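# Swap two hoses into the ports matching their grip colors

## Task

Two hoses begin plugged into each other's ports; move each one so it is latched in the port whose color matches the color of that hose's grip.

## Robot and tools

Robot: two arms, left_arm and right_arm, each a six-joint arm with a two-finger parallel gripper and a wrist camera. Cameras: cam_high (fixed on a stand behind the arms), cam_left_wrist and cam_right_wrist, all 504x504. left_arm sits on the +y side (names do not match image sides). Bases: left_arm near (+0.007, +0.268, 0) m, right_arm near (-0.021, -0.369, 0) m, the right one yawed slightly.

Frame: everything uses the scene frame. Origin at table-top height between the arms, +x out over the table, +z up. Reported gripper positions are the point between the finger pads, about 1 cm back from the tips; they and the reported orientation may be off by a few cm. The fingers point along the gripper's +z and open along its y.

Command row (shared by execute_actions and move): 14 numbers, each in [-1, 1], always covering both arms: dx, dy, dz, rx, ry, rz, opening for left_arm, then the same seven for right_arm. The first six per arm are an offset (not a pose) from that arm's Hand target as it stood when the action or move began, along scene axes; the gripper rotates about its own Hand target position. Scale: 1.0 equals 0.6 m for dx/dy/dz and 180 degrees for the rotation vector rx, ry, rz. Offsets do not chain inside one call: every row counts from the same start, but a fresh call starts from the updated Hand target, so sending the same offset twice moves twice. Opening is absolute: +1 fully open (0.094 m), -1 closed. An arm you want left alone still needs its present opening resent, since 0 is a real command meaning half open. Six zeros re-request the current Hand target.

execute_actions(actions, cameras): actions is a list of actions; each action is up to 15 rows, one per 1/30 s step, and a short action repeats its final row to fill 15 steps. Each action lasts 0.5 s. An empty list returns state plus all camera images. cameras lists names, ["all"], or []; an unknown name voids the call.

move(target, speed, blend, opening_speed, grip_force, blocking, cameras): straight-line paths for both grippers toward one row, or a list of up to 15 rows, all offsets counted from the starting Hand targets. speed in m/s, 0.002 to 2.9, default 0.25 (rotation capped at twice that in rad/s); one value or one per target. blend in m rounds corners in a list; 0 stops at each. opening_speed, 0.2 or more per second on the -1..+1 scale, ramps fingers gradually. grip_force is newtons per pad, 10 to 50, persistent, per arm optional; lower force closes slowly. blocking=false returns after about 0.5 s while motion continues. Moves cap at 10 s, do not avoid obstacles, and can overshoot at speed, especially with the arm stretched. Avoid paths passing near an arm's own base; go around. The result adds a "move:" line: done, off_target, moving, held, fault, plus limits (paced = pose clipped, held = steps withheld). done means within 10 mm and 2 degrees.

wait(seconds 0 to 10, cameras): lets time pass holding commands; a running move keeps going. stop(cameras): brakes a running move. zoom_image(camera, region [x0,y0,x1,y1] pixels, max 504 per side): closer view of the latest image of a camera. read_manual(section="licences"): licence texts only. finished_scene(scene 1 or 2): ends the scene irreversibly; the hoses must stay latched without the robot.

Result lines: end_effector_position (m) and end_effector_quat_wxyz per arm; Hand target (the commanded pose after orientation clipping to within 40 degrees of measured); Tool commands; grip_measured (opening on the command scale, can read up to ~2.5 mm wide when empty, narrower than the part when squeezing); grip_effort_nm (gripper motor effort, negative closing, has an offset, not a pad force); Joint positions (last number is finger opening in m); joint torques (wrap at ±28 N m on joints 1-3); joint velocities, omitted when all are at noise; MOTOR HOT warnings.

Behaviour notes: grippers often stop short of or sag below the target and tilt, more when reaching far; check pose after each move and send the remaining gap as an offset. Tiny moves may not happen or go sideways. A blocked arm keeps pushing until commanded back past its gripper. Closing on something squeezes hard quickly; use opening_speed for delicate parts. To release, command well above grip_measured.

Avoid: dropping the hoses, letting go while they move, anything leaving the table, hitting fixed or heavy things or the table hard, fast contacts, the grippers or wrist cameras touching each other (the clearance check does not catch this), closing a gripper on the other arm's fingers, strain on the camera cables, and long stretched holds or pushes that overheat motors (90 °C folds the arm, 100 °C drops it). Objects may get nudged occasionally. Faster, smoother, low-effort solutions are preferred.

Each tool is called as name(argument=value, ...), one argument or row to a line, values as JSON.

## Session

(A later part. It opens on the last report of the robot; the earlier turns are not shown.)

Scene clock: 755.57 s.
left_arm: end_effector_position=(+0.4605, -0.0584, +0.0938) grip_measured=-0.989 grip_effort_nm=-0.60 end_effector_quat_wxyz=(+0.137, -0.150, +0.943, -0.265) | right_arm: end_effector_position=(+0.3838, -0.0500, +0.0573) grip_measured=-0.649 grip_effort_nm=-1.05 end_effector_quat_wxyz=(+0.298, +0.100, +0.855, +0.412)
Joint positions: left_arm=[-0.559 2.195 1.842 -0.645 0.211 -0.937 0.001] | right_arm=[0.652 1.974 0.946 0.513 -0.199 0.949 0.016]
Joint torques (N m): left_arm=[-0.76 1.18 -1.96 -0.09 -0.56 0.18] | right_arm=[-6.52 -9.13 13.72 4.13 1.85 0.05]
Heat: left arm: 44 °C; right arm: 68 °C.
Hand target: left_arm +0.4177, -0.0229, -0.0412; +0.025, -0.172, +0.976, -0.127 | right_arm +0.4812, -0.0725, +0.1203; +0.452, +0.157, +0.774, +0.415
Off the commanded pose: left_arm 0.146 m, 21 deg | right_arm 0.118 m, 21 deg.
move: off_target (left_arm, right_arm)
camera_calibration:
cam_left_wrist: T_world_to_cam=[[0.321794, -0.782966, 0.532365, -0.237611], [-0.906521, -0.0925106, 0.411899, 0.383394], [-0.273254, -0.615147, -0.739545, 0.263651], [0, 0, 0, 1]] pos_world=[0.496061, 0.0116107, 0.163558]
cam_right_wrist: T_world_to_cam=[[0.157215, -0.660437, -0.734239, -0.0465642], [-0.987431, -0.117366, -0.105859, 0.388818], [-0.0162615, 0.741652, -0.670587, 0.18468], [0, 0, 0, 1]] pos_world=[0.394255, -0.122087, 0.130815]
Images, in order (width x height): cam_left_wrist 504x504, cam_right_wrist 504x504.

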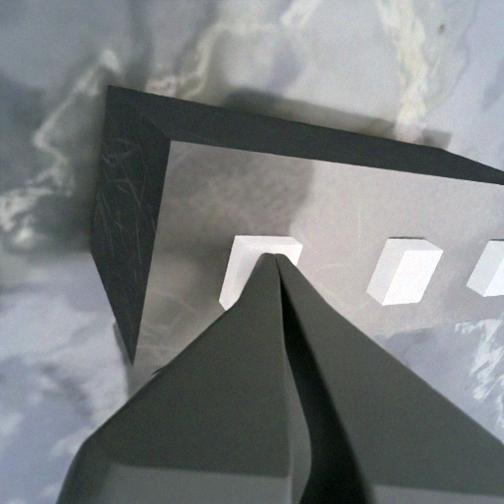

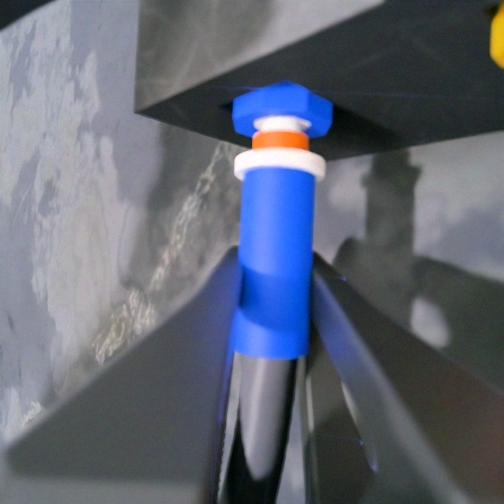

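Moving in. Continue.

move(
  target=[0,0,0,0,0,0,-1, 0.06,-0.012,0.025,0.006,-0.016,-0.013,-0.8],
  speed=0.12,
  cameras=["cam_right_wrist"],
)

zoom_image(
  camera="cam_right_wrist",
  region=[190, 50, 390, 210],
)

Scene clock: 757.70 s.
left_arm: end_effector_position=(+0.4605, -0.0584, +0.0938) grip_measured=-0.989 grip_effort_nm=-0.60 end_effector_quat_wxyz=(+0.137, -0.150, +0.943, -0.265) | right_arm: end_effector_position=(+0.3876, -0.0527, +0.0599) grip_measured=-0.649 grip_effort_nm=-1.05 end_effector_quat_wxyz=(+0.275, +0.097, +0.858, +0.422)
Joint positions: left_arm=[-0.559 2.195 1.842 -0.645 0.211 -0.937 0.001] | right_arm=[0.621 1.974 0.978 0.46 -0.269 0.948 0.016]
Joint torques (N m): left_arm=[-0.76 1.21 -1.95 -0.09 -0.56 0.18] | right_arm=[-7.92 -9.26 15.87 4.56 2.45 0.05]
Heat: left arm: 44 °C; right arm: 70 °C.
Hand target: left_arm +0.4177, -0.0229, -0.0412; +0.025, -0.172, +0.976, -0.127 | right_arm +0.5172, -0.0796, +0.1354; +0.478, +0.167, +0.755, +0.417
Off the commanded pose: left_arm 0.146 m, 21 deg | right_arm 0.152 m, 27 deg.
move: off_target (left_arm, right_arm)
camera_calibration:
cam_right_wrist: T_world_to_cam=[[0.149483, -0.643152, -0.751006, -0.0420468], [-0.986723, -0.145815, -0.0715265, 0.388639], [-0.0635054, 0.751727, -0.65641, 0.206454], [0, 0, 0, 1]] pos_world=[0.402875, -0.12557, 0.131739]
Images, in order (width x height): cam_right_wrist 504x504.

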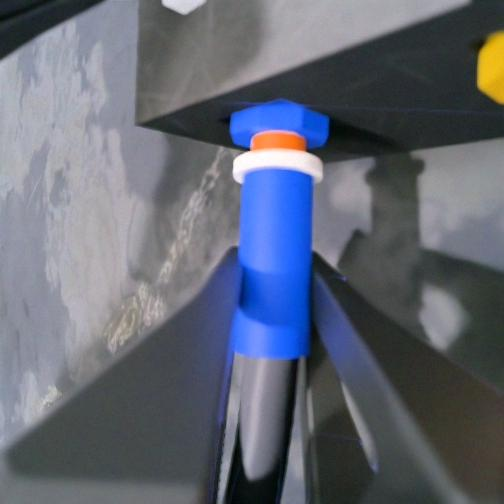

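Scaled by 2.520 from the camera's 504x504 image, which has a finer 720x720 frame.

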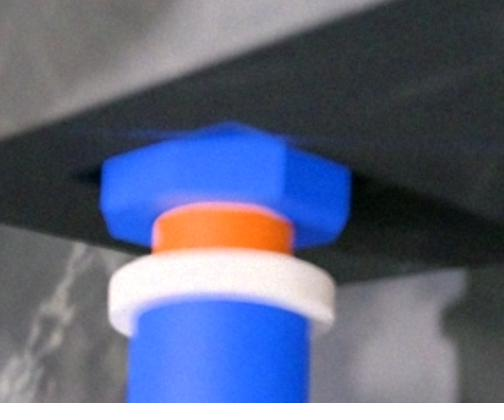

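move(
  target=[0,0,0,0,0,0,-1, 0.06,-0.012,0.02,0.005,-0.014,-0.011,-0.8],
  speed=0.12,
  cameras=["cam_right_wrist"],
)

zoom_image(
  camera="cam_right_wrist",
  region=[190, 50, 390, 210],
)

Scene clock: 759.20 s.
left_arm: end_effector_position=(+0.4605, -0.0584, +0.0938) grip_measured=-0.989 grip_effort_nm=-0.60 end_effector_quat_wxyz=(+0.137, -0.150, +0.943, -0.265) | right_arm: end_effector_position=(+0.3890, -0.0554, +0.0634) grip_measured=-0.649 grip_effort_nm=-1.04 end_effector_quat_wxyz=(+0.246, +0.094, +0.866, +0.426)
Joint positions: left_arm=[-0.559 2.195 1.842 -0.645 0.211 -0.937 0.001] | right_arm=[0.593 1.966 1.02 0.367 -0.337 0.941 0.016]
Joint torques (N m): left_arm=[-0.75 1.18 -1.96 -0.09 -0.56 0.18] | right_arm=[-9.66 -9.37 17.02 5.11 2.92 0.08]
Heat: left arm: 44 °C; right arm: 72 °C.
Hand target: left_arm +0.4177, -0.0229, -0.0412; +0.025, -0.172, +0.976, -0.127 | right_arm +0.5532, -0.0868, +0.1476; +0.500, +0.174, +0.738, +0.418
Off the commanded pose: left_arm 0.146 m, 21 deg | right_arm 0.187 m, 34 deg.
move: off_target (left_arm, right_arm)
camera_calibration:
cam_right_wrist: T_world_to_cam=[[0.132435, -0.634947, -0.76112, -0.0336315], [-0.983742, -0.178167, -0.0225396, 0.383823], [-0.121295, 0.751731, -0.648219, 0.232804], [0, 0, 0, 1]] pos_world=[0.410275, -0.127976, 0.133962]
Images, in order (width x height): cam_right_wrist 504x504.

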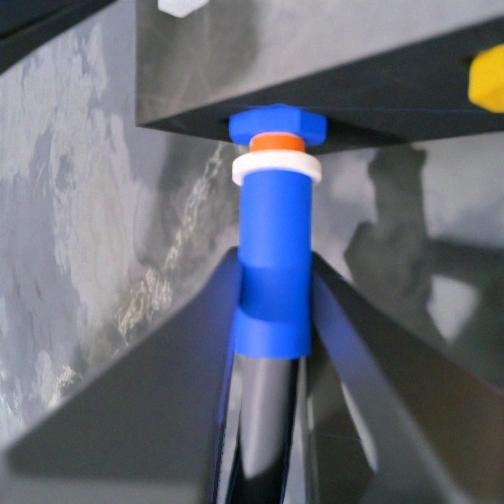

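Scaled by 2.520 from the camera's 504x504 image, which has a finer 720x720 frame.

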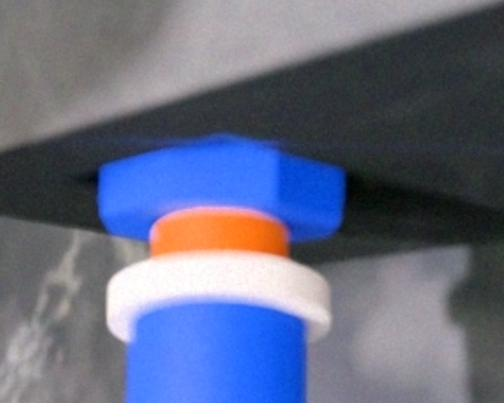

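move(
  target=[0,0,0,0,0,0,-1, -0.04,0.0,-0.01,0.012,-0.034,-0.03,-0.8],
  speed=0.12,
  cameras=["cam_right_wrist"],
)

zoom_image(
  camera="cam_right_wrist",
  region=[190, 50, 390, 210],
)

Scene clock: 761.17 s.
left_arm: end_effector_position=(+0.4605, -0.0584, +0.0938) grip_measured=-0.989 grip_effort_nm=-0.60 end_effector_quat_wxyz=(+0.137, -0.150, +0.943, -0.265) | right_arm: end_effector_position=(+0.3898, -0.0542, +0.0641) grip_measured=-0.649 grip_effort_nm=-1.04 end_effector_quat_wxyz=(+0.272, +0.104, +0.861, +0.417)
Joint positions: left_arm=[-0.559 2.195 1.842 -0.645 0.211 -0.937 0.001] | right_arm=[0.618 1.961 0.996 0.416 -0.263 0.955 0.016]
Joint torques (N m): left_arm=[-0.75 1.21 -1.96 -0.09 -0.56 0.18] | right_arm=[-7.13 -9.1 11.33 6.09 3.29 0.15]
Heat: left arm: 43 °C; right arm: 75 °C. Fold the right arm in close to its base, or ease its load, before you think long.
Hand target: left_arm +0.4177, -0.0229, -0.0412; +0.025, -0.172, +0.976, -0.127 | right_arm +0.5293, -0.0869, +0.1413; +0.554, +0.196, +0.693, +0.417
Off the commanded pose: left_arm 0.146 m, 21 deg | right_arm 0.163 m, 39 deg.
MOTOR HOT: joint 4 (wrist pitch) of the right arm reports 75 °C; the controller's stop level is 90 °C. To cool a motor, set the load down, stop pushing, or move to a pose that needs little force.
move: off_target (left_arm, right_arm)
camera_calibration:
cam_right_wrist: T_world_to_cam=[[0.131678, -0.649305, -0.749042, -0.0337066], [-0.989241, -0.134659, -0.0571746, 0.391617], [-0.0637417, 0.748512, -0.660051, 0.210583], [0, 0, 0, 1]] pos_world=[0.405265, -0.126775, 0.136139]
Images, in order (width x height): cam_right_wrist 504x504.

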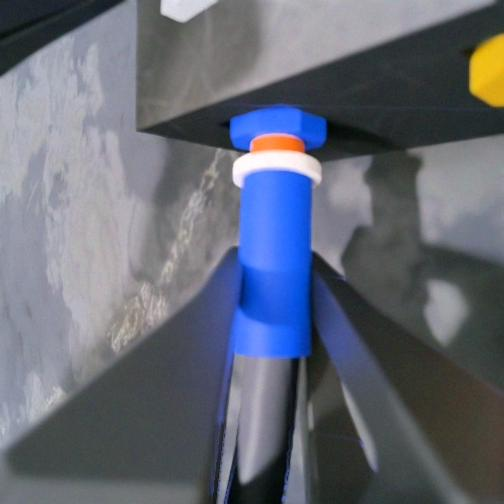

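Scaled by 2.520 from the camera's 504x504 image, which has a finer 720x720 frame.

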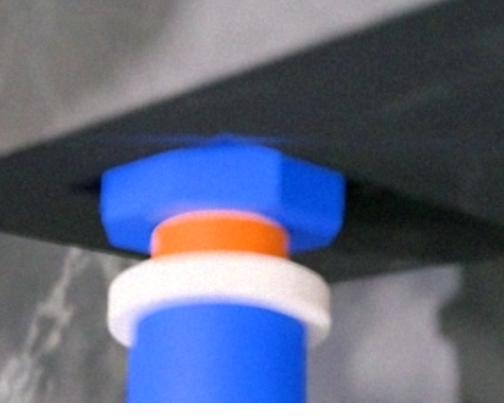

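move(
  target=[0,0,0,0,0,0,-1, -0.1655,0.06,-0.12,-0.026,0.103,0.092,-0.8],
  speed=0.15,
  cameras=["cam_right_wrist","cam_high"],
)

zoom_image(
  camera="cam_right_wrist",
  region=[190, 50, 390, 210],
)

Scene clock: 762.97 s.
left_arm: end_effector_position=(+0.4605, -0.0584, +0.0938) grip_measured=-0.989 grip_effort_nm=-0.60 end_effector_quat_wxyz=(+0.137, -0.150, +0.943, -0.265) | right_arm: end_effector_position=(+0.3850, -0.0410, +0.0503) grip_measured=-0.649 grip_effort_nm=-1.05 end_effector_quat_wxyz=(+0.297, +0.100, +0.848, +0.429)
Joint positions: left_arm=[-0.559 2.195 1.842 -0.645 0.211 -0.937 0.001] | right_arm=[0.661 2.023 0.95 0.587 -0.211 0.972 0.016]
Joint torques (N m): left_arm=[-0.75 1.21 -1.96 -0.09 -0.55 0.18] | right_arm=[-1.92 -6.78 9.02 3.65 1.23 0.14]
Heat: left arm: 43 °C; right arm: 77 °C. Fold the right arm in close to its base, or ease its load, before you think long.
Hand target: left_arm +0.4177, -0.0229, -0.0412; +0.025, -0.172, +0.976, -0.127 | right_arm +0.4300, -0.0509, +0.0695; +0.378, +0.136, +0.810, +0.426
Off the commanded pose: left_arm 0.146 m, 21 deg | right_arm 0.050 m, 11 deg.
MOTOR HOT: still on. Joint 4 (wrist pitch) of the right arm reports 77 °C.
move: off_target (left_arm, right_arm)
camera_calibration:
cam_right_wrist: T_world_to_cam=[[0.166692, -0.632778, -0.756178, -0.0473218], [-0.985803, -0.122627, -0.114695, 0.389885], [-0.0201518, 0.764561, -0.644236, 0.174484], [0, 0, 0, 1]] pos_world=[0.395754, -0.115537, 0.121343]
Images, in order (width x height): cam_high 504x504, cam_right_wrist 504x504.

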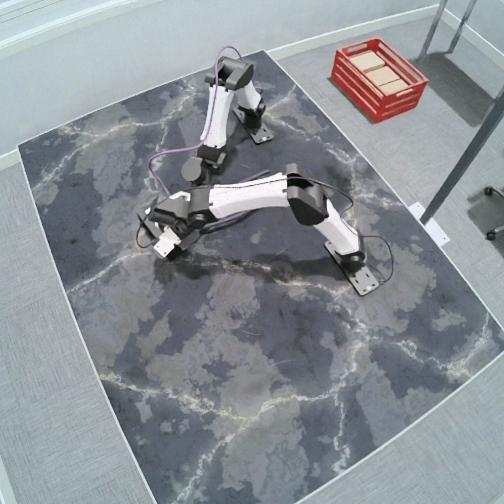

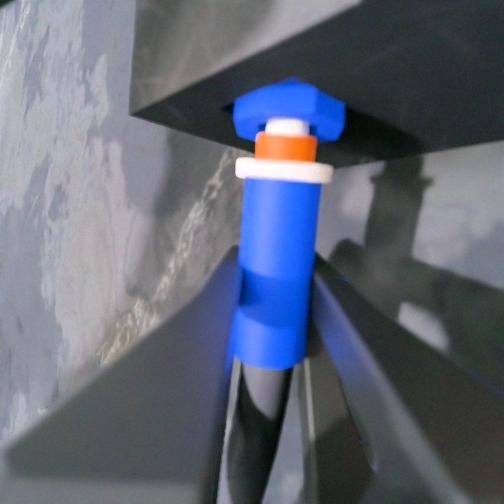

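Scaled by 2.520 from the camera's 504x504 image, which has a finer 720x720 frame.

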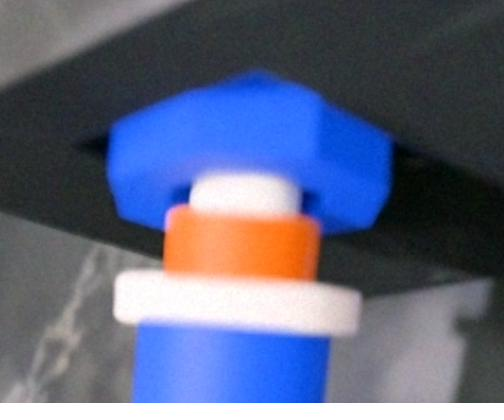

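move(
  target=[0,0,0,0,0,0,-1, -0.02,0.0,0.0,-0.005,0.045,0.04,-0.8],
  speed=0.15,
)

wait(
  seconds=10,
  cameras=["cam_right_wrist"],
)

Scene clock: 765.10 s.
left_arm: end_effector_position=(+0.4605, -0.0584, +0.0938) grip_measured=-0.989 grip_effort_nm=-0.60 end_effector_quat_wxyz=(+0.137, -0.150, +0.943, -0.265) | right_arm: end_effector_position=(+0.3828, -0.0409, +0.0488) grip_measured=-0.649 grip_effort_nm=-1.05 end_effector_quat_wxyz=(+0.242, +0.085, +0.860, +0.440)
Joint positions: left_arm=[-0.559 2.195 1.842 -0.645 0.211 -0.937 0.001] | right_arm=[0.621 2.023 1.004 0.464 -0.344 0.961 0.016]
Joint torques (N m): left_arm=[-0.73 1.21 -1.96 -0.09 -0.56 0.18] | right_arm=[-2.21 -10.13 10.18 2.32 0.75 0.1]
Heat: left arm: 43 °C; right arm: 77 °C. Fold the right arm in close to its base, or ease its load, before you think long.
Hand target: left_arm +0.4177, -0.0229, -0.0412; +0.025, -0.172, +0.976, -0.127 | right_arm +0.4179, -0.0509, +0.0694; +0.293, +0.112, +0.845, +0.432
Off the commanded pose: left_arm 0.146 m, 21 deg | right_arm 0.042 m, 7 deg.
MOTOR HOT: still on. Joint 4 (wrist pitch) of the right arm reports 77 °C.
move: off_target (left_arm, right_arm)

Scene clock: 775.10 s.
left_arm: end_effector_position=(+0.4605, -0.0584, +0.0938) grip_measured=-0.989 grip_effort_nm=-0.60 end_effector_quat_wxyz=(+0.137, -0.150, +0.943, -0.265) | right_arm: end_effector_position=(+0.3829, -0.0408, +0.0489) grip_measured=-0.649 grip_effort_nm=-1.05 end_effector_quat_wxyz=(+0.242, +0.085, +0.860, +0.440)
Joint positions: left_arm=[-0.559 2.195 1.842 -0.645 0.211 -0.937 0.001] | right_arm=[0.621 2.023 1.005 0.464 -0.344 0.961 0.016]
Joint torques (N m): left_arm=[-0.75 1.18 -1.98 -0.09 -0.56 0.18] | right_arm=[-2.24 -10.06 10.14 2.31 0.71 0.1]
Heat: left arm: 42 °C; right arm: 70 °C.
Hand target: left_arm +0.4177, -0.0229, -0.0412; +0.025, -0.172, +0.976, -0.127 | right_arm +0.4180, -0.0509, +0.0695; +0.294, +0.112, +0.845, +0.432
Tool commands: left_gripper/opening=-1.0 right_gripper/opening=-0.8
Off the commanded pose: left_arm 0.146 m, 21 deg | right_arm 0.042 m, 7 deg.
MOTOR HOT: cleared for the motors of the right arm.
wait: 10.00 s; at rest by 0.17 s
camera_calibration:
cam_right_wrist: T_world_to_cam=[[0.151541, -0.611735, -0.776412, -0.0402252], [-0.979081, -0.200794, -0.0328919, 0.377929], [-0.135778, 0.765155, -0.629367, 0.216856], [0, 0, 0, 1]] pos_world=[0.405563, -0.114649, 0.117681]
Images, in order (width x height): cam_right_wrist 504x504.

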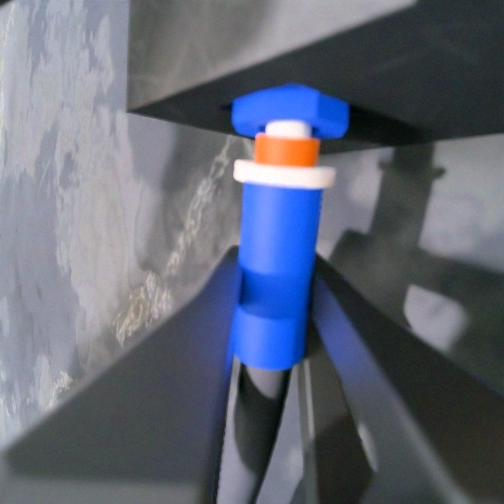

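move(
  target=[0,0,0,0,0,0,-1, 0.06,-0.014,0.037,0.003,-0.01,-0.008,-0.8],
  speed=0.12,
  cameras=["cam_right_wrist"],
)

zoom_image(
  camera="cam_right_wrist",
  region=[190, 50, 390, 210],
)

Scene clock: 776.30 s.
left_arm: end_effector_position=(+0.4605, -0.0584, +0.0938) grip_measured=-0.989 grip_effort_nm=-0.60 end_effector_quat_wxyz=(+0.137, -0.150, +0.943, -0.265) | right_arm: end_effector_position=(+0.3841, -0.0420, +0.0520) grip_measured=-0.649 grip_effort_nm=-1.04 end_effector_quat_wxyz=(+0.198, +0.081, +0.871, +0.441)
Joint positions: left_arm=[-0.559 2.195 1.842 -0.645 0.211 -0.937 0.001] | right_arm=[0.59 2.023 1.08 0.317 -0.433 0.948 0.016]
Joint torques (N m): left_arm=[-0.76 1.2 -1.98 -0.09 -0.56 0.18] | right_arm=[-4.42 -10.99 11.97 3.06 1.38 0.06]
Heat: left arm: 42 °C; right arm: 70 °C.
Hand target: left_arm +0.4177, -0.0229, -0.0412; +0.025, -0.172, +0.976, -0.127 | right_arm +0.4540, -0.0593, +0.0916; +0.312, +0.117, +0.837, +0.434
Off the commanded pose: left_arm 0.146 m, 21 deg | right_arm 0.082 m, 14 deg.
move: off_target (left_arm, right_arm)
camera_calibration:
cam_right_wrist: T_world_to_cam=[[0.120744, -0.606528, -0.78584, -0.0261951], [-0.967468, -0.249194, 0.0436813, 0.368495], [-0.22232, 0.755001, -0.616885, 0.252074], [0, 0, 0, 1]] pos_world=[0.415712, -0.114378, 0.11882]
Images, in order (width x height): cam_right_wrist 504x504.

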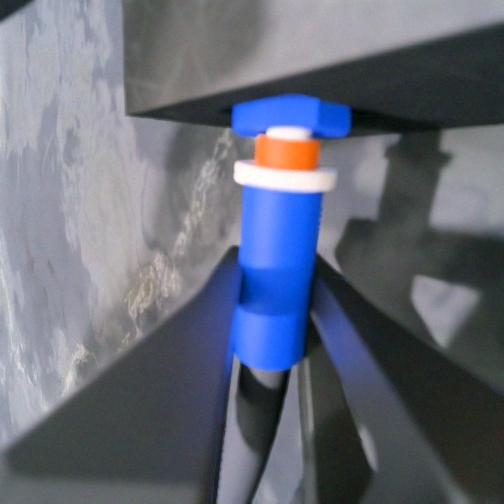

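Scaled by 2.520 from the camera's 504x504 image, which has a finer 720x720 frame.

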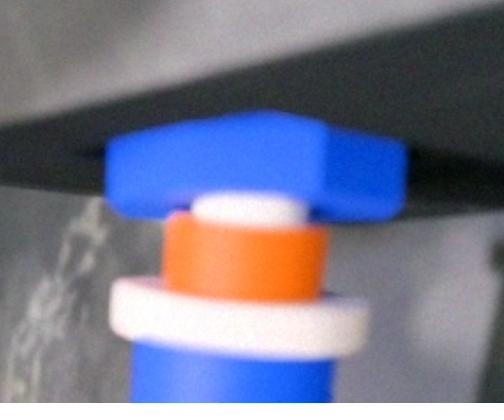

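move(
  target=[0,0,0,0,0,0,-1, 0.05,-0.01,0.02,0.01,-0.03,-0.026,-0.8],
  speed=0.12,
  cameras=["cam_right_wrist"],
)

zoom_image(
  camera="cam_right_wrist",
  region=[190, 50, 390, 210],
)

Scene clock: 777.37 s.
left_arm: end_effector_position=(+0.4605, -0.0584, +0.0938) grip_measured=-0.989 grip_effort_nm=-0.60 end_effector_quat_wxyz=(+0.137, -0.150, +0.943, -0.265) | right_arm: end_effector_position=(+0.3855, -0.0426, +0.0540) grip_measured=-0.649 grip_effort_nm=-1.04 end_effector_quat_wxyz=(+0.201, +0.082, +0.870, +0.443)
Joint positions: left_arm=[-0.559 2.195 1.842 -0.645 0.211 -0.937 0.001] | right_arm=[0.588 2.02 1.08 0.321 -0.432 0.949 0.016]
Joint torques (N m): left_arm=[-0.72 1.18 -1.96 -0.09 -0.56 0.18] | right_arm=[-6 -10.5 11.99 4.08 1.95 0.16]
Heat: left arm: 42 °C; right arm: 71 °C.
Hand target: left_arm +0.4177, -0.0229, -0.0412; +0.025, -0.172, +0.976, -0.127 | right_arm +0.4840, -0.0654, +0.1035; +0.366, +0.135, +0.809, +0.439
Off the commanded pose: left_arm 0.146 m, 21 deg | right_arm 0.113 m, 21 deg.
move: off_target (left_arm, right_arm)
camera_calibration:
cam_right_wrist: T_world_to_cam=[[0.122492, -0.604245, -0.787327, -0.025687], [-0.968537, -0.24594, 0.0380662, 0.370447], [-0.216637, 0.757892, -0.61536, 0.251958], [0, 0, 0, 1]] pos_world=[0.416521, -0.115371, 0.120719]
Images, in order (width x height): cam_right_wrist 504x504.

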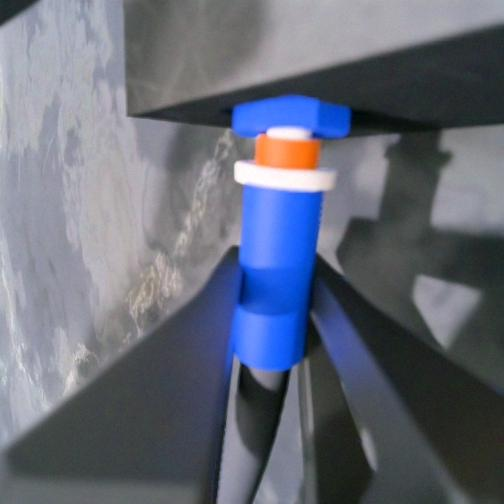

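Scaled by 2.520 from the camera's 504x504 image, which has a finer 720x720 frame.

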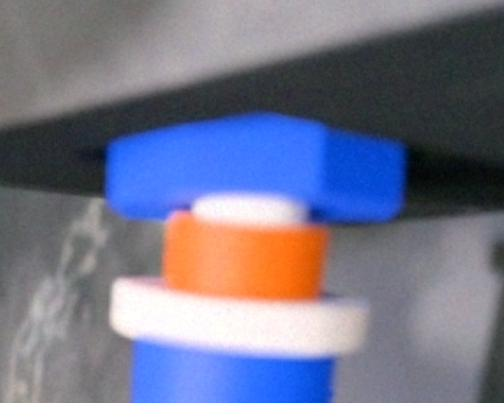

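move(
  target=[0,0,0,0,0,0,-1, 0.07,-0.008,0.02,0.01,-0.04,-0.005,-0.8],
  speed=0.12,
  cameras=["cam_right_wrist"],
)

zoom_image(
  camera="cam_right_wrist",
  region=[190, 50, 390, 210],
)

Scene clock: 778.87 s.
left_arm: end_effector_position=(+0.4605, -0.0584, +0.0938) grip_measured=-0.989 grip_effort_nm=-0.60 end_effector_quat_wxyz=(+0.137, -0.150, +0.943, -0.265) | right_arm: end_effector_position=(+0.3912, -0.0460, +0.0562) grip_measured=-0.649 grip_effort_nm=-1.05 end_effector_quat_wxyz=(+0.199, +0.066, +0.860, +0.466)
Joint positions: left_arm=[-0.559 2.195 1.842 -0.645 0.211 -0.937 0.001] | right_arm=[0.555 2.041 1.08 0.371 -0.504 0.93 0.016]
Joint torques (N m): left_arm=[-0.76 1.2 -1.96 -0.09 -0.56 0.18] | right_arm=[-7.84 -9.59 14.83 4.64 2.34 0]
Heat: left arm: 42 °C; right arm: 72 °C.
Hand target: left_arm +0.4177, -0.0229, -0.0412; +0.025, -0.172, +0.976, -0.127 | right_arm +0.5260, -0.0701, +0.1157; +0.418, +0.120, +0.776, +0.457
Off the commanded pose: left_arm 0.146 m, 21 deg | right_arm 0.149 m, 28 deg.
move: off_target (left_arm, right_arm)
camera_calibration:
cam_right_wrist: T_world_to_cam=[[0.159352, -0.565158, -0.809447, -0.0380996], [-0.959331, -0.282167, 0.00815094, 0.371453], [-0.233006, 0.775228, -0.587137, 0.26265], [0, 0, 0, 1]] pos_world=[0.423617, -0.120334, 0.120344]
Images, in order (width x height): cam_right_wrist 504x504.

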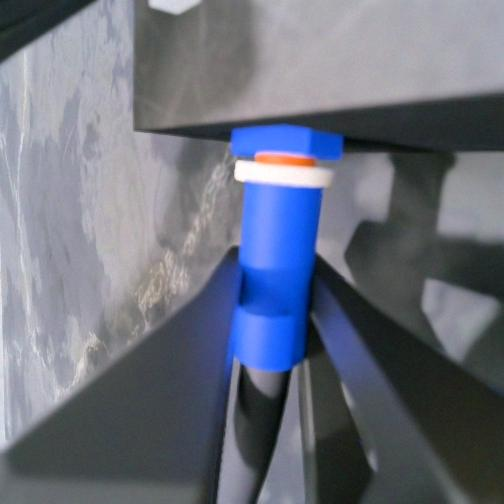

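Scaled by 2.520 from the camera's 504x504 image, which has a finer 720x720 frame.

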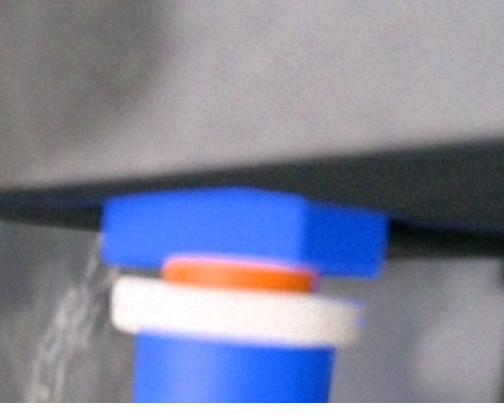

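move(
  target=[0,0,0,0,0,0,-1, 0.06,-0.008,0.015,0.005,-0.015,-0.008,-0.8],
  speed=0.12,
  cameras=["cam_right_wrist"],
)

zoom_image(
  camera="cam_right_wrist",
  region=[190, 50, 390, 210],
)

Scene clock: 780.27 s.
left_arm: end_effector_position=(+0.4605, -0.0584, +0.0938) grip_measured=-0.989 grip_effort_nm=-0.60 end_effector_quat_wxyz=(+0.137, -0.150, +0.943, -0.265) | right_arm: end_effector_position=(+0.3942, -0.0493, +0.0586) grip_measured=-0.649 grip_effort_nm=-1.05 end_effector_quat_wxyz=(+0.177, +0.058, +0.858, +0.478)
Joint positions: left_arm=[-0.559 2.195 1.842 -0.645 0.211 -0.937 0.001] | right_arm=[0.525 2.055 1.114 0.331 -0.58 0.918 0.016]
Joint torques (N m): left_arm=[-0.76 1.2 -1.98 -0.09 -0.56 0.18] | right_arm=[-9.29 -9.83 17.09 4.97 2.8 0.07]
Heat: left arm: 41 °C; right arm: 74 °C.
Hand target: left_arm +0.4177, -0.0229, -0.0412; +0.025, -0.172, +0.976, -0.127 | right_arm +0.5620, -0.0749, +0.1244; +0.440, +0.122, +0.761, +0.460
Off the commanded pose: left_arm 0.146 m, 21 deg | right_arm 0.182 m, 33 deg.
move: off_target (left_arm, right_arm)
camera_calibration:
cam_right_wrist: T_world_to_cam=[[0.156894, -0.539776, -0.827059, -0.0351828], [-0.947429, -0.318714, 0.0282783, 0.365714], [-0.278859, 0.779143, -0.561404, 0.284149], [0, 0, 0, 1]] pos_world=[0.431246, -0.123826, 0.120083]
Images, in order (width x height): cam_right_wrist 504x504.

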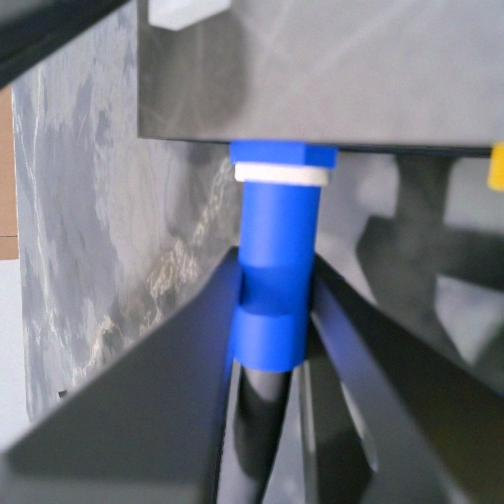

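Scaled by 2.520 from the camera's 504x504 image, which has a finer 720x720 frame.

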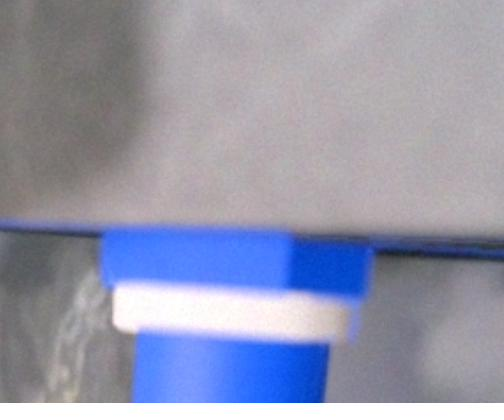

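move(
  target=[0.0797,-0.0552,0.3187,0,0,0,-1, 0,0,0,0,0,0,-0.8],
  speed=0.3,
  cameras=["cam_left_wrist","cam_right_wrist"],
)

zoom_image(
  camera="cam_left_wrist",
  region=[160, 130, 480, 300],
)

Scene clock: 782.00 s.
left_arm: end_effector_position=(+0.4662, -0.0561, +0.1487) grip_measured=-0.989 grip_effort_nm=-0.60 end_effector_quat_wxyz=(+0.088, -0.171, +0.961, -0.196) | right_arm: end_effector_position=(+0.3942, -0.0491, +0.0587) grip_measured=-0.649 grip_effort_nm=-1.05 end_effector_quat_wxyz=(+0.176, +0.058, +0.858, +0.478)
Joint positions: left_arm=[-0.563 2.578 2.835 -1.426 0.169 -0.95 0.001] | right_arm=[0.525 2.055 1.116 0.326 -0.581 0.917 0.016]
Joint torques (N m): left_arm=[-0.7 -11.55 9.06 0.7 -0.14 -0.17] | right_arm=[-9.29 -9.83 17.09 4.93 2.8 0.06]
Heat: left arm: 42 °C; right arm: 76 °C. Fold the right arm in close to its base, or ease its load, before you think long.
Hand target: left_arm +0.4654, -0.0561, +0.1499; +0.025, -0.172, +0.976, -0.127 | right_arm +0.5620, -0.0748, +0.1246; +0.441, +0.122, +0.761, +0.460
Off the commanded pose: left_arm 0.001 m, 11 deg | right_arm 0.182 m, 33 deg.
MOTOR HOT: joint 4 (wrist pitch) of the right arm reports 76 °C; the controller's stop level is 90 °C. To cool a motor, set the load down, stop pushing, or move to a pose that needs little force.
elbow stopped short (left arm): the move would have taken joint 3 (elbow) straighter than the controller allows.
move: off_target (left_arm, right_arm)
camera_calibration:
cam_left_wrist: T_world_to_cam=[[0.403221, -0.828225, 0.389173, -0.286095], [-0.843214, -0.171044, 0.509641, 0.317718], [-0.355532, -0.533654, -0.76734, 0.354323], [0, 0, 0, 1]] pos_world=[0.509237, 0.00647847, 0.221305]
cam_right_wrist: T_world_to_cam=[[0.156408, -0.540261, -0.826834, -0.0349009], [-0.947061, -0.319675, 0.0297284, 0.365509], [-0.280379, 0.778412, -0.56166, 0.284703], [0, 0, 0, 1]] pos_world=[0.431443, -0.123627, 0.120183]
Images, in order (width x height): cam_left_wrist 504x504, cam_right_wrist 504x504.

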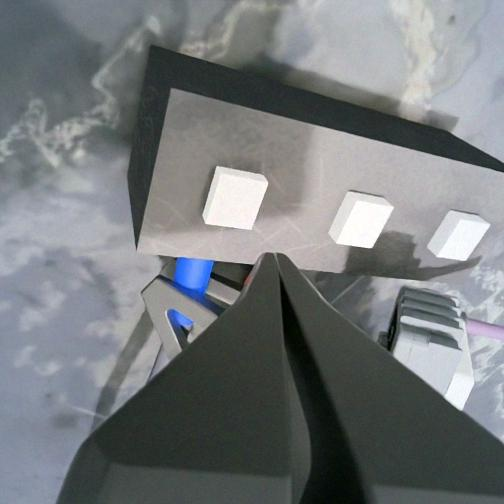

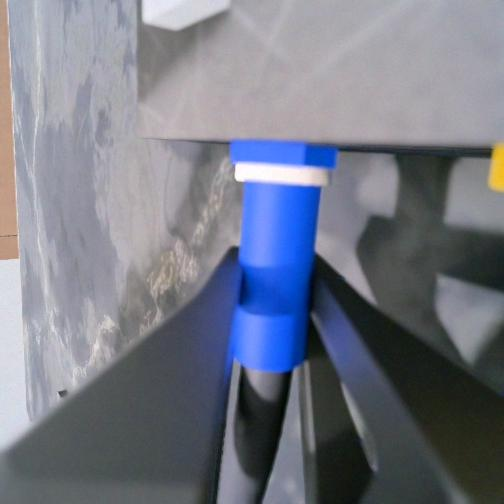

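Scaled by 1.575 from the camera's 504x504 image, which has a finer 720x720 frame.

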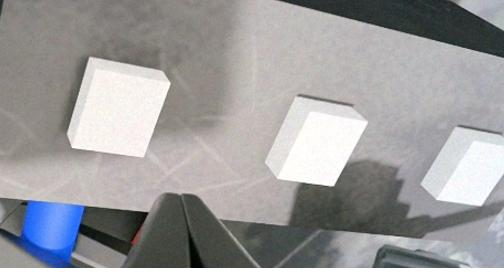

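move(
  target=[0,0,0,0,0,0,-1, 0.06,0.02,-0.01,-0.003,0.02,0.012,-0.8],
  speed=0.2,
  cameras=["cam_left_wrist","cam_right_wrist"],
)

zoom_image(
  camera="cam_left_wrist",
  region=[160, 130, 480, 300],
)

zoom_image(
  camera="cam_right_wrist",
  region=[190, 50, 390, 210],
)

Scene clock: 783.77 s.
left_arm: end_effector_position=(+0.4661, -0.0560, +0.1487) grip_measured=-0.989 grip_effort_nm=-0.60 end_effector_quat_wxyz=(+0.088, -0.171, +0.961, -0.196) | right_arm: end_effector_position=(+0.3950, -0.0477, +0.0589) grip_measured=-0.649 grip_effort_nm=-1.05 end_effector_quat_wxyz=(+0.100, +0.047, +0.874, +0.474)
Joint positions: left_arm=[-0.563 2.578 2.835 -1.426 0.169 -0.95 0.001] | right_arm=[0.494 2.104 1.283 0.051 -0.703 0.858 0.016]
Joint torques (N m): left_arm=[-0.69 -11.55 9.06 0.69 -0.14 -0.17] | right_arm=[-10.1 -10.52 18.82 5.38 2.96 0.57]
Heat: left arm: 42 °C; right arm: 78 °C. Fold the right arm in close to its base, or ease its load, before you think long.
Hand target: left_arm +0.4655, -0.0561, +0.1500; +0.025, -0.172, +0.976, -0.127 | right_arm +0.5980, -0.0628, +0.1187; +0.408, +0.120, +0.779, +0.461
Off the commanded pose: left_arm 0.001 m, 11 deg | right_arm 0.212 m, 38 deg.
MOTOR HOT: still on. Joint 4 (wrist pitch) of the right arm reports 78 °C.
elbow stopped short (left arm): the move would have taken joint 3 (elbow) straighter than the controller allows.
move: off_target (left_arm, right_arm)
camera_calibration:
cam_left_wrist: T_world_to_cam=[[0.40329, -0.828343, 0.388851, -0.285978], [-0.843055, -0.171095, 0.509888, 0.317548], [-0.355831, -0.533455, -0.76734, 0.354362], [0, 0, 0, 1]] pos_world=[0.509136, 0.0064791, 0.221205]
cam_right_wrist: T_world_to_cam=[[0.101583, -0.541593, -0.834481, -0.0120351], [-0.901602, -0.404652, 0.152873, 0.337413], [-0.420469, 0.73684, -0.529407, 0.335266], [0, 0, 0, 1]] pos_world=[0.446404, -0.117021, 0.115868]
Images, in order (width x height): cam_left_wrist 504x504, cam_right_wrist 504x504.

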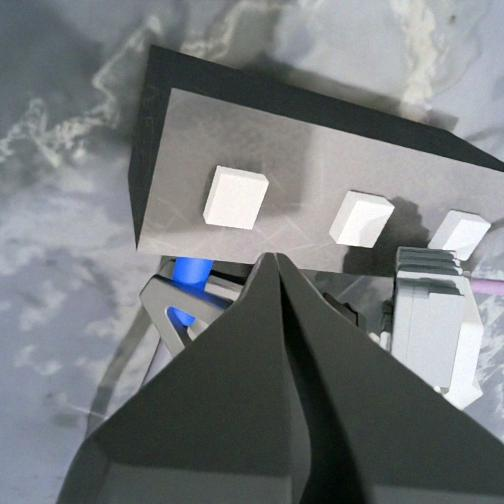

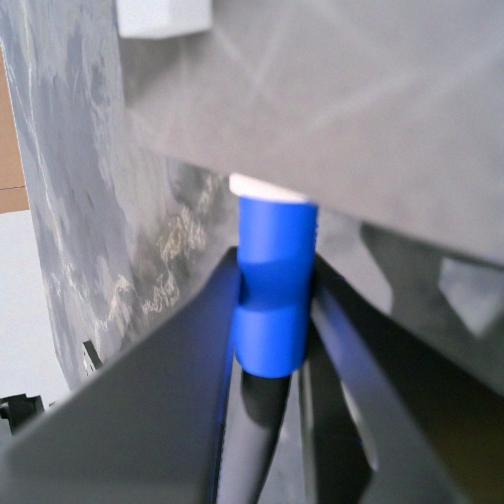

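Scaled by 1.575 from the camera's 504x504 image, which has a finer 720x720 frame.

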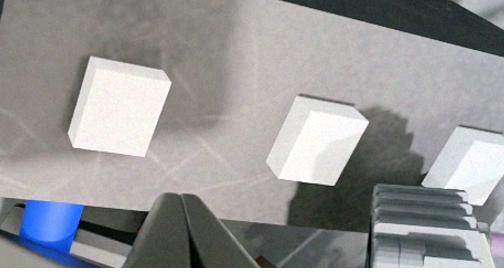

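Scaled by 2.520 from the camera's 504x504 image, which has a finer 720x720 frame.

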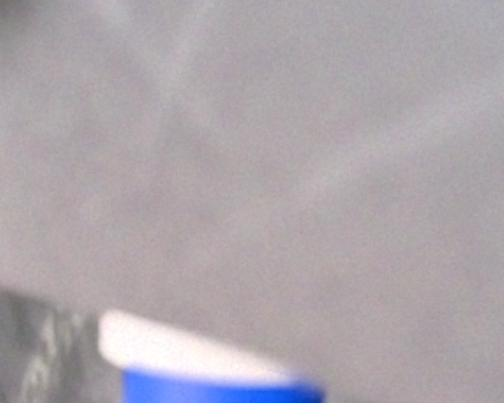

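move(
  target=[0,0,0,0,0,0,-1, -0.33,0.03,-0.0945,-0.0121,0.1117,0.0988,-0.8],
  speed=0.2,
  cameras=["cam_left_wrist","cam_right_wrist"],
)

zoom_image(
  camera="cam_left_wrist",
  region=[160, 130, 480, 300],
)

zoom_image(
  camera="cam_right_wrist",
  region=[190, 50, 390, 210],
)

Scene clock: 785.60 s.
left_arm: end_effector_position=(+0.4661, -0.0560, +0.1487) grip_measured=-0.989 grip_effort_nm=-0.60 end_effector_quat_wxyz=(+0.088, -0.171, +0.961, -0.196) | right_arm: end_effector_position=(+0.3843, -0.0421, +0.0525) grip_measured=-0.649 grip_effort_nm=-1.04 end_effector_quat_wxyz=(+0.148, +0.050, +0.860, +0.485)
Joint positions: left_arm=[-0.563 2.578 2.835 -1.426 0.169 -0.95 0.001] | right_arm=[0.534 2.071 1.124 0.305 -0.625 0.92 0.016]
Joint torques (N m): left_arm=[-0.69 -11.56 9.09 0.69 -0.14 -0.17] | right_arm=[0.62 -11.75 5.76 2.58 0.72 0.26]
Heat: left arm: 42 °C; right arm: 79 °C. Fold the right arm in close to its base, or ease its load, before you think long.
Hand target: left_arm +0.4655, -0.0561, +0.1500; +0.025, -0.172, +0.976, -0.127 | right_arm +0.4000, -0.0448, +0.0620; +0.193, +0.069, +0.856, +0.475
Off the commanded pose: left_arm 0.001 m, 11 deg | right_arm 0.019 m, 6 deg.
MOTOR HOT: still on. Joint 4 (wrist pitch) of the right arm reports 79 °C.
elbow stopped short (left arm): the move would have taken joint 3 (elbow) straighter than the controller allows.
move: off_target (left_arm, right_arm)
camera_calibration:
cam_left_wrist: T_world_to_cam=[[0.40329, -0.828343, 0.388851, -0.285978], [-0.843055, -0.171095, 0.509888, 0.317548], [-0.355831, -0.533455, -0.76734, 0.354362], [0, 0, 0, 1]] pos_world=[0.509136, 0.0064791, 0.221205]
cam_right_wrist: T_world_to_cam=[[0.145953, -0.525157, -0.838396, -0.0293745], [-0.930586, -0.360472, 0.0637915, 0.348676], [-0.335719, 0.770889, -0.541315, 0.292786], [0, 0, 0, 1]] pos_world=[0.427054, -0.115444, 0.11162]
Images, in order (width x height): cam_left_wrist 504x504, cam_right_wrist 504x504.

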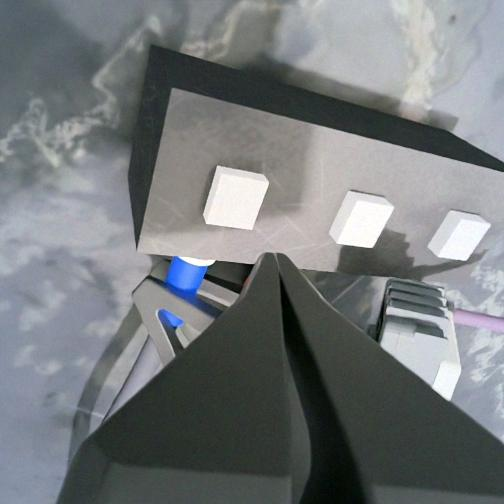

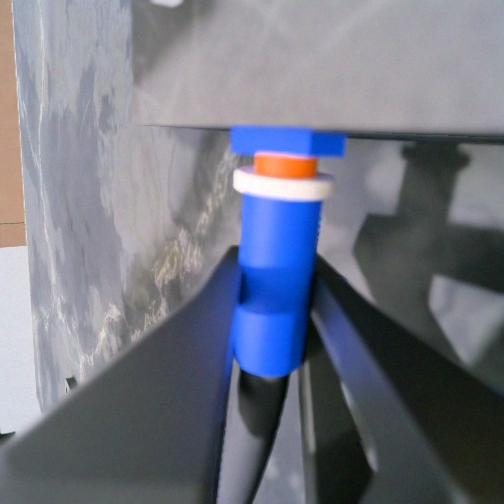

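Scaled by 1.575 from the camera's 504x504 image, which has a finer 720x720 frame.

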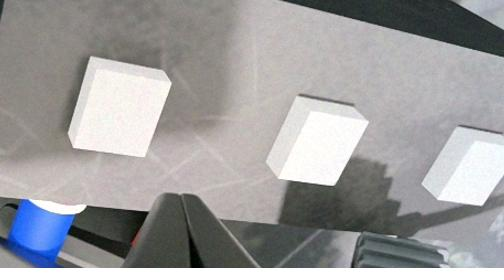

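Scaled by 2.520 from the camera's 504x504 image, which has a finer 720x720 frame.

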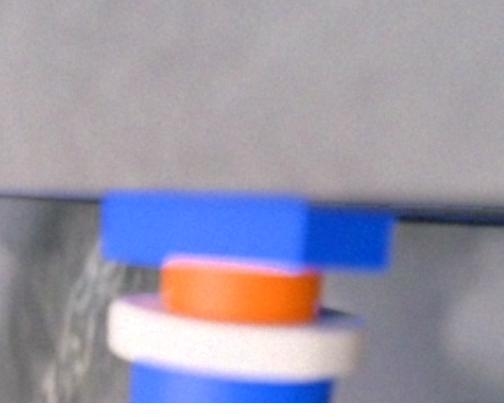

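zoom_image(
  camera="cam_left_wrist",
  region=[195, 150, 285, 240],
)

zoom_image(
  camera="cam_left_wrist",
  region=[320, 175, 410, 265],
)

zoom_image(
  camera="cam_left_wrist",
  region=[414, 190, 504, 280],
)

Scaled by 5.600 from the camera's 504x504 image, which has a finer 720x720 frame.

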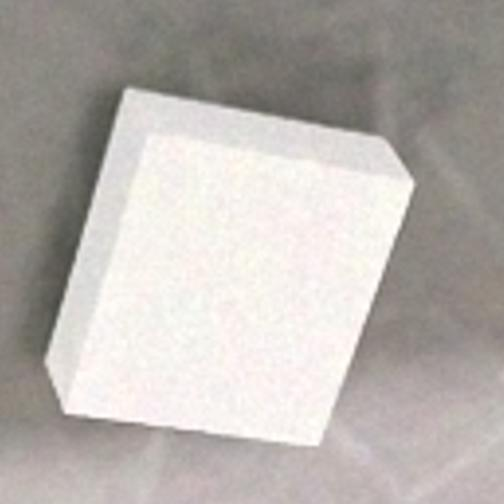

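Scaled by 5.600 from the camera's 504x504 image, which has a finer 720x720 frame.

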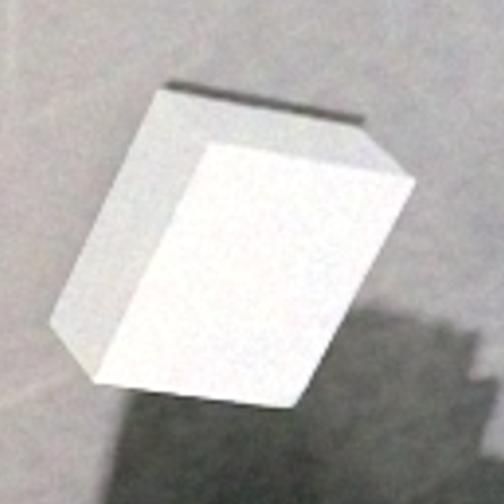

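Scaled by 5.600 from the camera's 504x504 image, which has a finer 720x720 frame.

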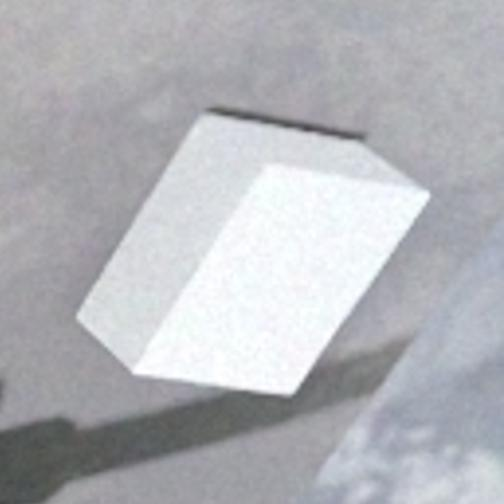

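wait(
  seconds=10,
  cameras=["cam_left_wrist"],
)

wait(
  seconds=8,
)

Scene clock: 796.87 s.
left_arm: end_effector_position=(+0.4661, -0.0560, +0.1487) grip_measured=-0.989 grip_effort_nm=-0.60 end_effector_quat_wxyz=(+0.088, -0.171, +0.961, -0.196) | right_arm: end_effector_position=(+0.3842, -0.0422, +0.0524) grip_measured=-0.649 grip_effort_nm=-1.04 end_effector_quat_wxyz=(+0.148, +0.050, +0.860, +0.485)
Joint positions: left_arm=[-0.563 2.578 2.835 -1.426 0.169 -0.95 0.001] | right_arm=[0.534 2.071 1.124 0.305 -0.625 0.92 0.016]
Joint torques (N m): left_arm=[-0.69 -11.58 9.05 0.69 -0.13 -0.16] | right_arm=[0.66 -11.77 5.61 2.56 0.74 0.26]
Heat: left arm: 45 °C; right arm: 72 °C. Fold the right arm in close to its base, or ease its load, before you think long.
Hand target: left_arm +0.4655, -0.0561, +0.1500; +0.025, -0.172, +0.976, -0.127 | right_arm +0.3999, -0.0449, +0.0618; +0.193, +0.069, +0.856, +0.475
Tool commands: left_gripper/opening=-1.0 right_gripper/opening=-0.8
Off the commanded pose: left_arm 0.001 m, 11 deg | right_arm 0.019 m, 6 deg.
MOTOR HOT: still on. Joint 4 (wrist pitch) of the right arm reports 72 °C.
wait: 10.00 s; at rest from the start
camera_calibration:
cam_left_wrist: T_world_to_cam=[[0.40329, -0.828343, 0.388851, -0.285978], [-0.843055, -0.171095, 0.509888, 0.317548], [-0.355831, -0.533455, -0.76734, 0.354362], [0, 0, 0, 1]] pos_world=[0.509136, 0.0064791, 0.221205]
Images, in order (width x height): cam_left_wrist 504x504.

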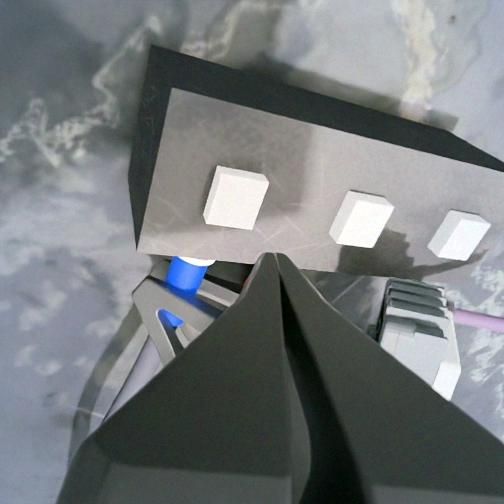

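Scene clock: 804.87 s.
left_arm: end_effector_position=(+0.4661, -0.0560, +0.1487) grip_measured=-0.989 grip_effort_nm=-0.60 end_effector_quat_wxyz=(+0.088, -0.171, +0.961, -0.196) | right_arm: end_effector_position=(+0.3842, -0.0422, +0.0524) grip_measured=-0.649 grip_effort_nm=-1.04 end_effector_quat_wxyz=(+0.148, +0.050, +0.860, +0.485)
Joint positions: left_arm=[-0.563 2.578 2.835 -1.426 0.169 -0.95 0.001] | right_arm=[0.534 2.071 1.124 0.305 -0.625 0.92 0.016]
Joint torques (N m): left_arm=[-0.7 -11.56 9.06 0.69 -0.14 -0.17] | right_arm=[0.66 -11.81 5.65 2.56 0.74 0.25]
Heat: left arm: 46 °C; right arm: 70 °C.
Hand target: left_arm +0.4655, -0.0561, +0.1500; +0.025, -0.172, +0.976, -0.127 | right_arm +0.3999, -0.0449, +0.0618; +0.193, +0.069, +0.856, +0.475
Tool commands: left_gripper/opening=-1.0 right_gripper/opening=-0.8
Off the commanded pose: left_arm 0.001 m, 11 deg | right_arm 0.019 m, 6 deg.
MOTOR HOT: cleared for the motors of the right arm.
wait: 8.00 s; at rest by 0.17 s

move(
  target=[0,0,0,0,0,0,-1, 0.15,-0.015,0.05,0.015,-0.06,-0.035,-0.8],
  speed=0.15,
  cameras=["cam_left_wrist","cam_right_wrist"],
)

zoom_image(
  camera="cam_right_wrist",
  region=[190, 50, 390, 210],
)

zoom_image(
  camera="cam_left_wrist",
  region=[195, 150, 285, 240],
)

Scene clock: 806.33 s.
left_arm: end_effector_position=(+0.4661, -0.0560, +0.1487) grip_measured=-0.989 grip_effort_nm=-0.60 end_effector_quat_wxyz=(+0.088, -0.171, +0.961, -0.196) | right_arm: end_effector_position=(+0.3882, -0.0451, +0.0561) grip_measured=-0.649 grip_effort_nm=-1.05 end_effector_quat_wxyz=(+0.131, +0.049, +0.857, +0.496)
Joint positions: left_arm=[-0.563 2.578 2.835 -1.426 0.169 -0.95 0.001] | right_arm=[0.51 2.083 1.157 0.27 -0.68 0.919 0.016]
Joint torques (N m): left_arm=[-0.68 -11.55 9.05 0.68 -0.13 -0.17] | right_arm=[-4.85 -8.76 14.52 3.92 1.7 0.05]
Heat: left arm: 46 °C; right arm: 70 °C.
Hand target: left_arm +0.4655, -0.0561, +0.1500; +0.025, -0.172, +0.976, -0.127 | right_arm +0.4899, -0.0539, +0.0919; +0.297, +0.076, +0.817, +0.489
Off the commanded pose: left_arm 0.001 m, 11 deg | right_arm 0.108 m, 20 deg.
elbow stopped short (left arm): the move would have taken joint 3 (elbow) straighter than the controller allows.
move: off_target (left_arm, right_arm)
camera_calibration:
cam_left_wrist: T_world_to_cam=[[0.40329, -0.828343, 0.388851, -0.285978], [-0.843055, -0.171095, 0.509888, 0.317548], [-0.355831, -0.533455, -0.76734, 0.354362], [0, 0, 0, 1]] pos_world=[0.509136, 0.0064791, 0.221205]
cam_right_wrist: T_world_to_cam=[[0.134133, -0.502514, -0.854101, -0.02206], [-0.92074, -0.381872, 0.0800779, 0.345327], [-0.366397, 0.775663, -0.513906, 0.308918], [0, 0, 0, 1]] pos_world=[0.434102, -0.118831, 0.112261]
Images, in order (width x height): cam_left_wrist 504x504, cam_right_wrist 504x504.

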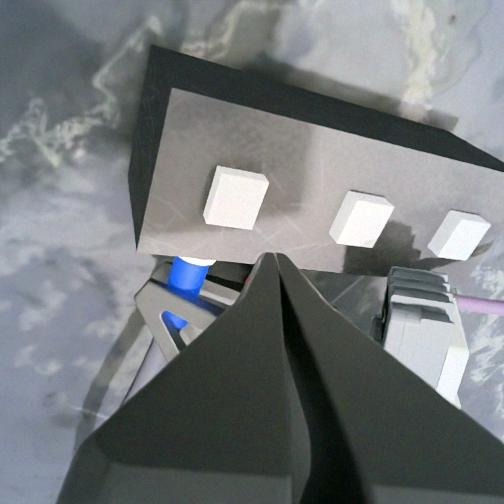

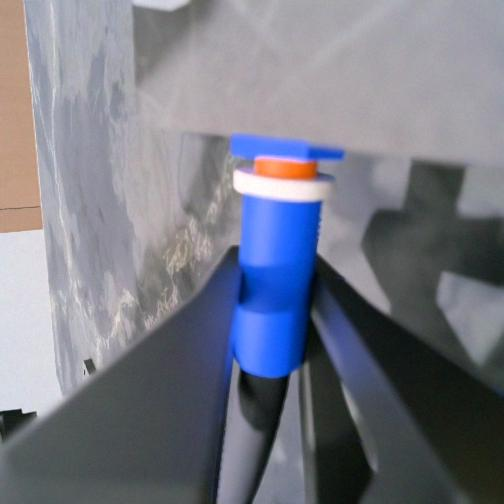

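Scaled by 2.520 from the camera's 504x504 image, which has a finer 720x720 frame.

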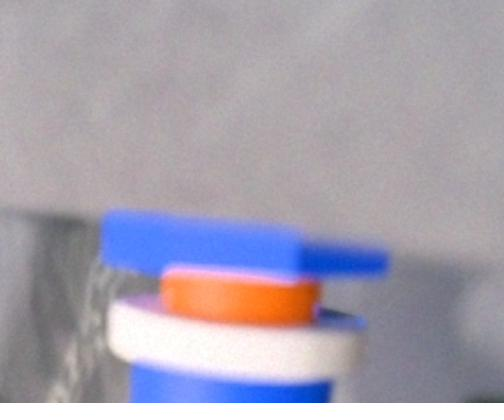

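Scaled by 5.600 from the camera's 504x504 image, which has a finer 720x720 frame.

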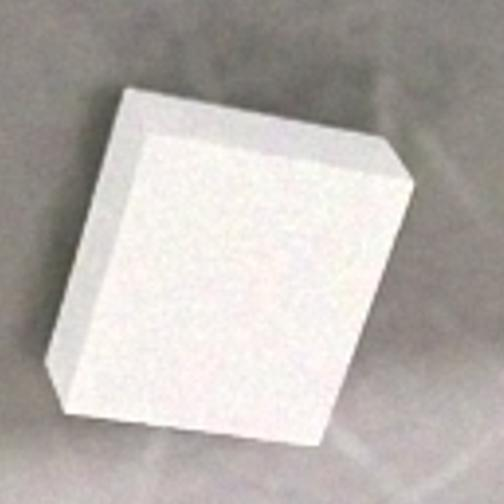

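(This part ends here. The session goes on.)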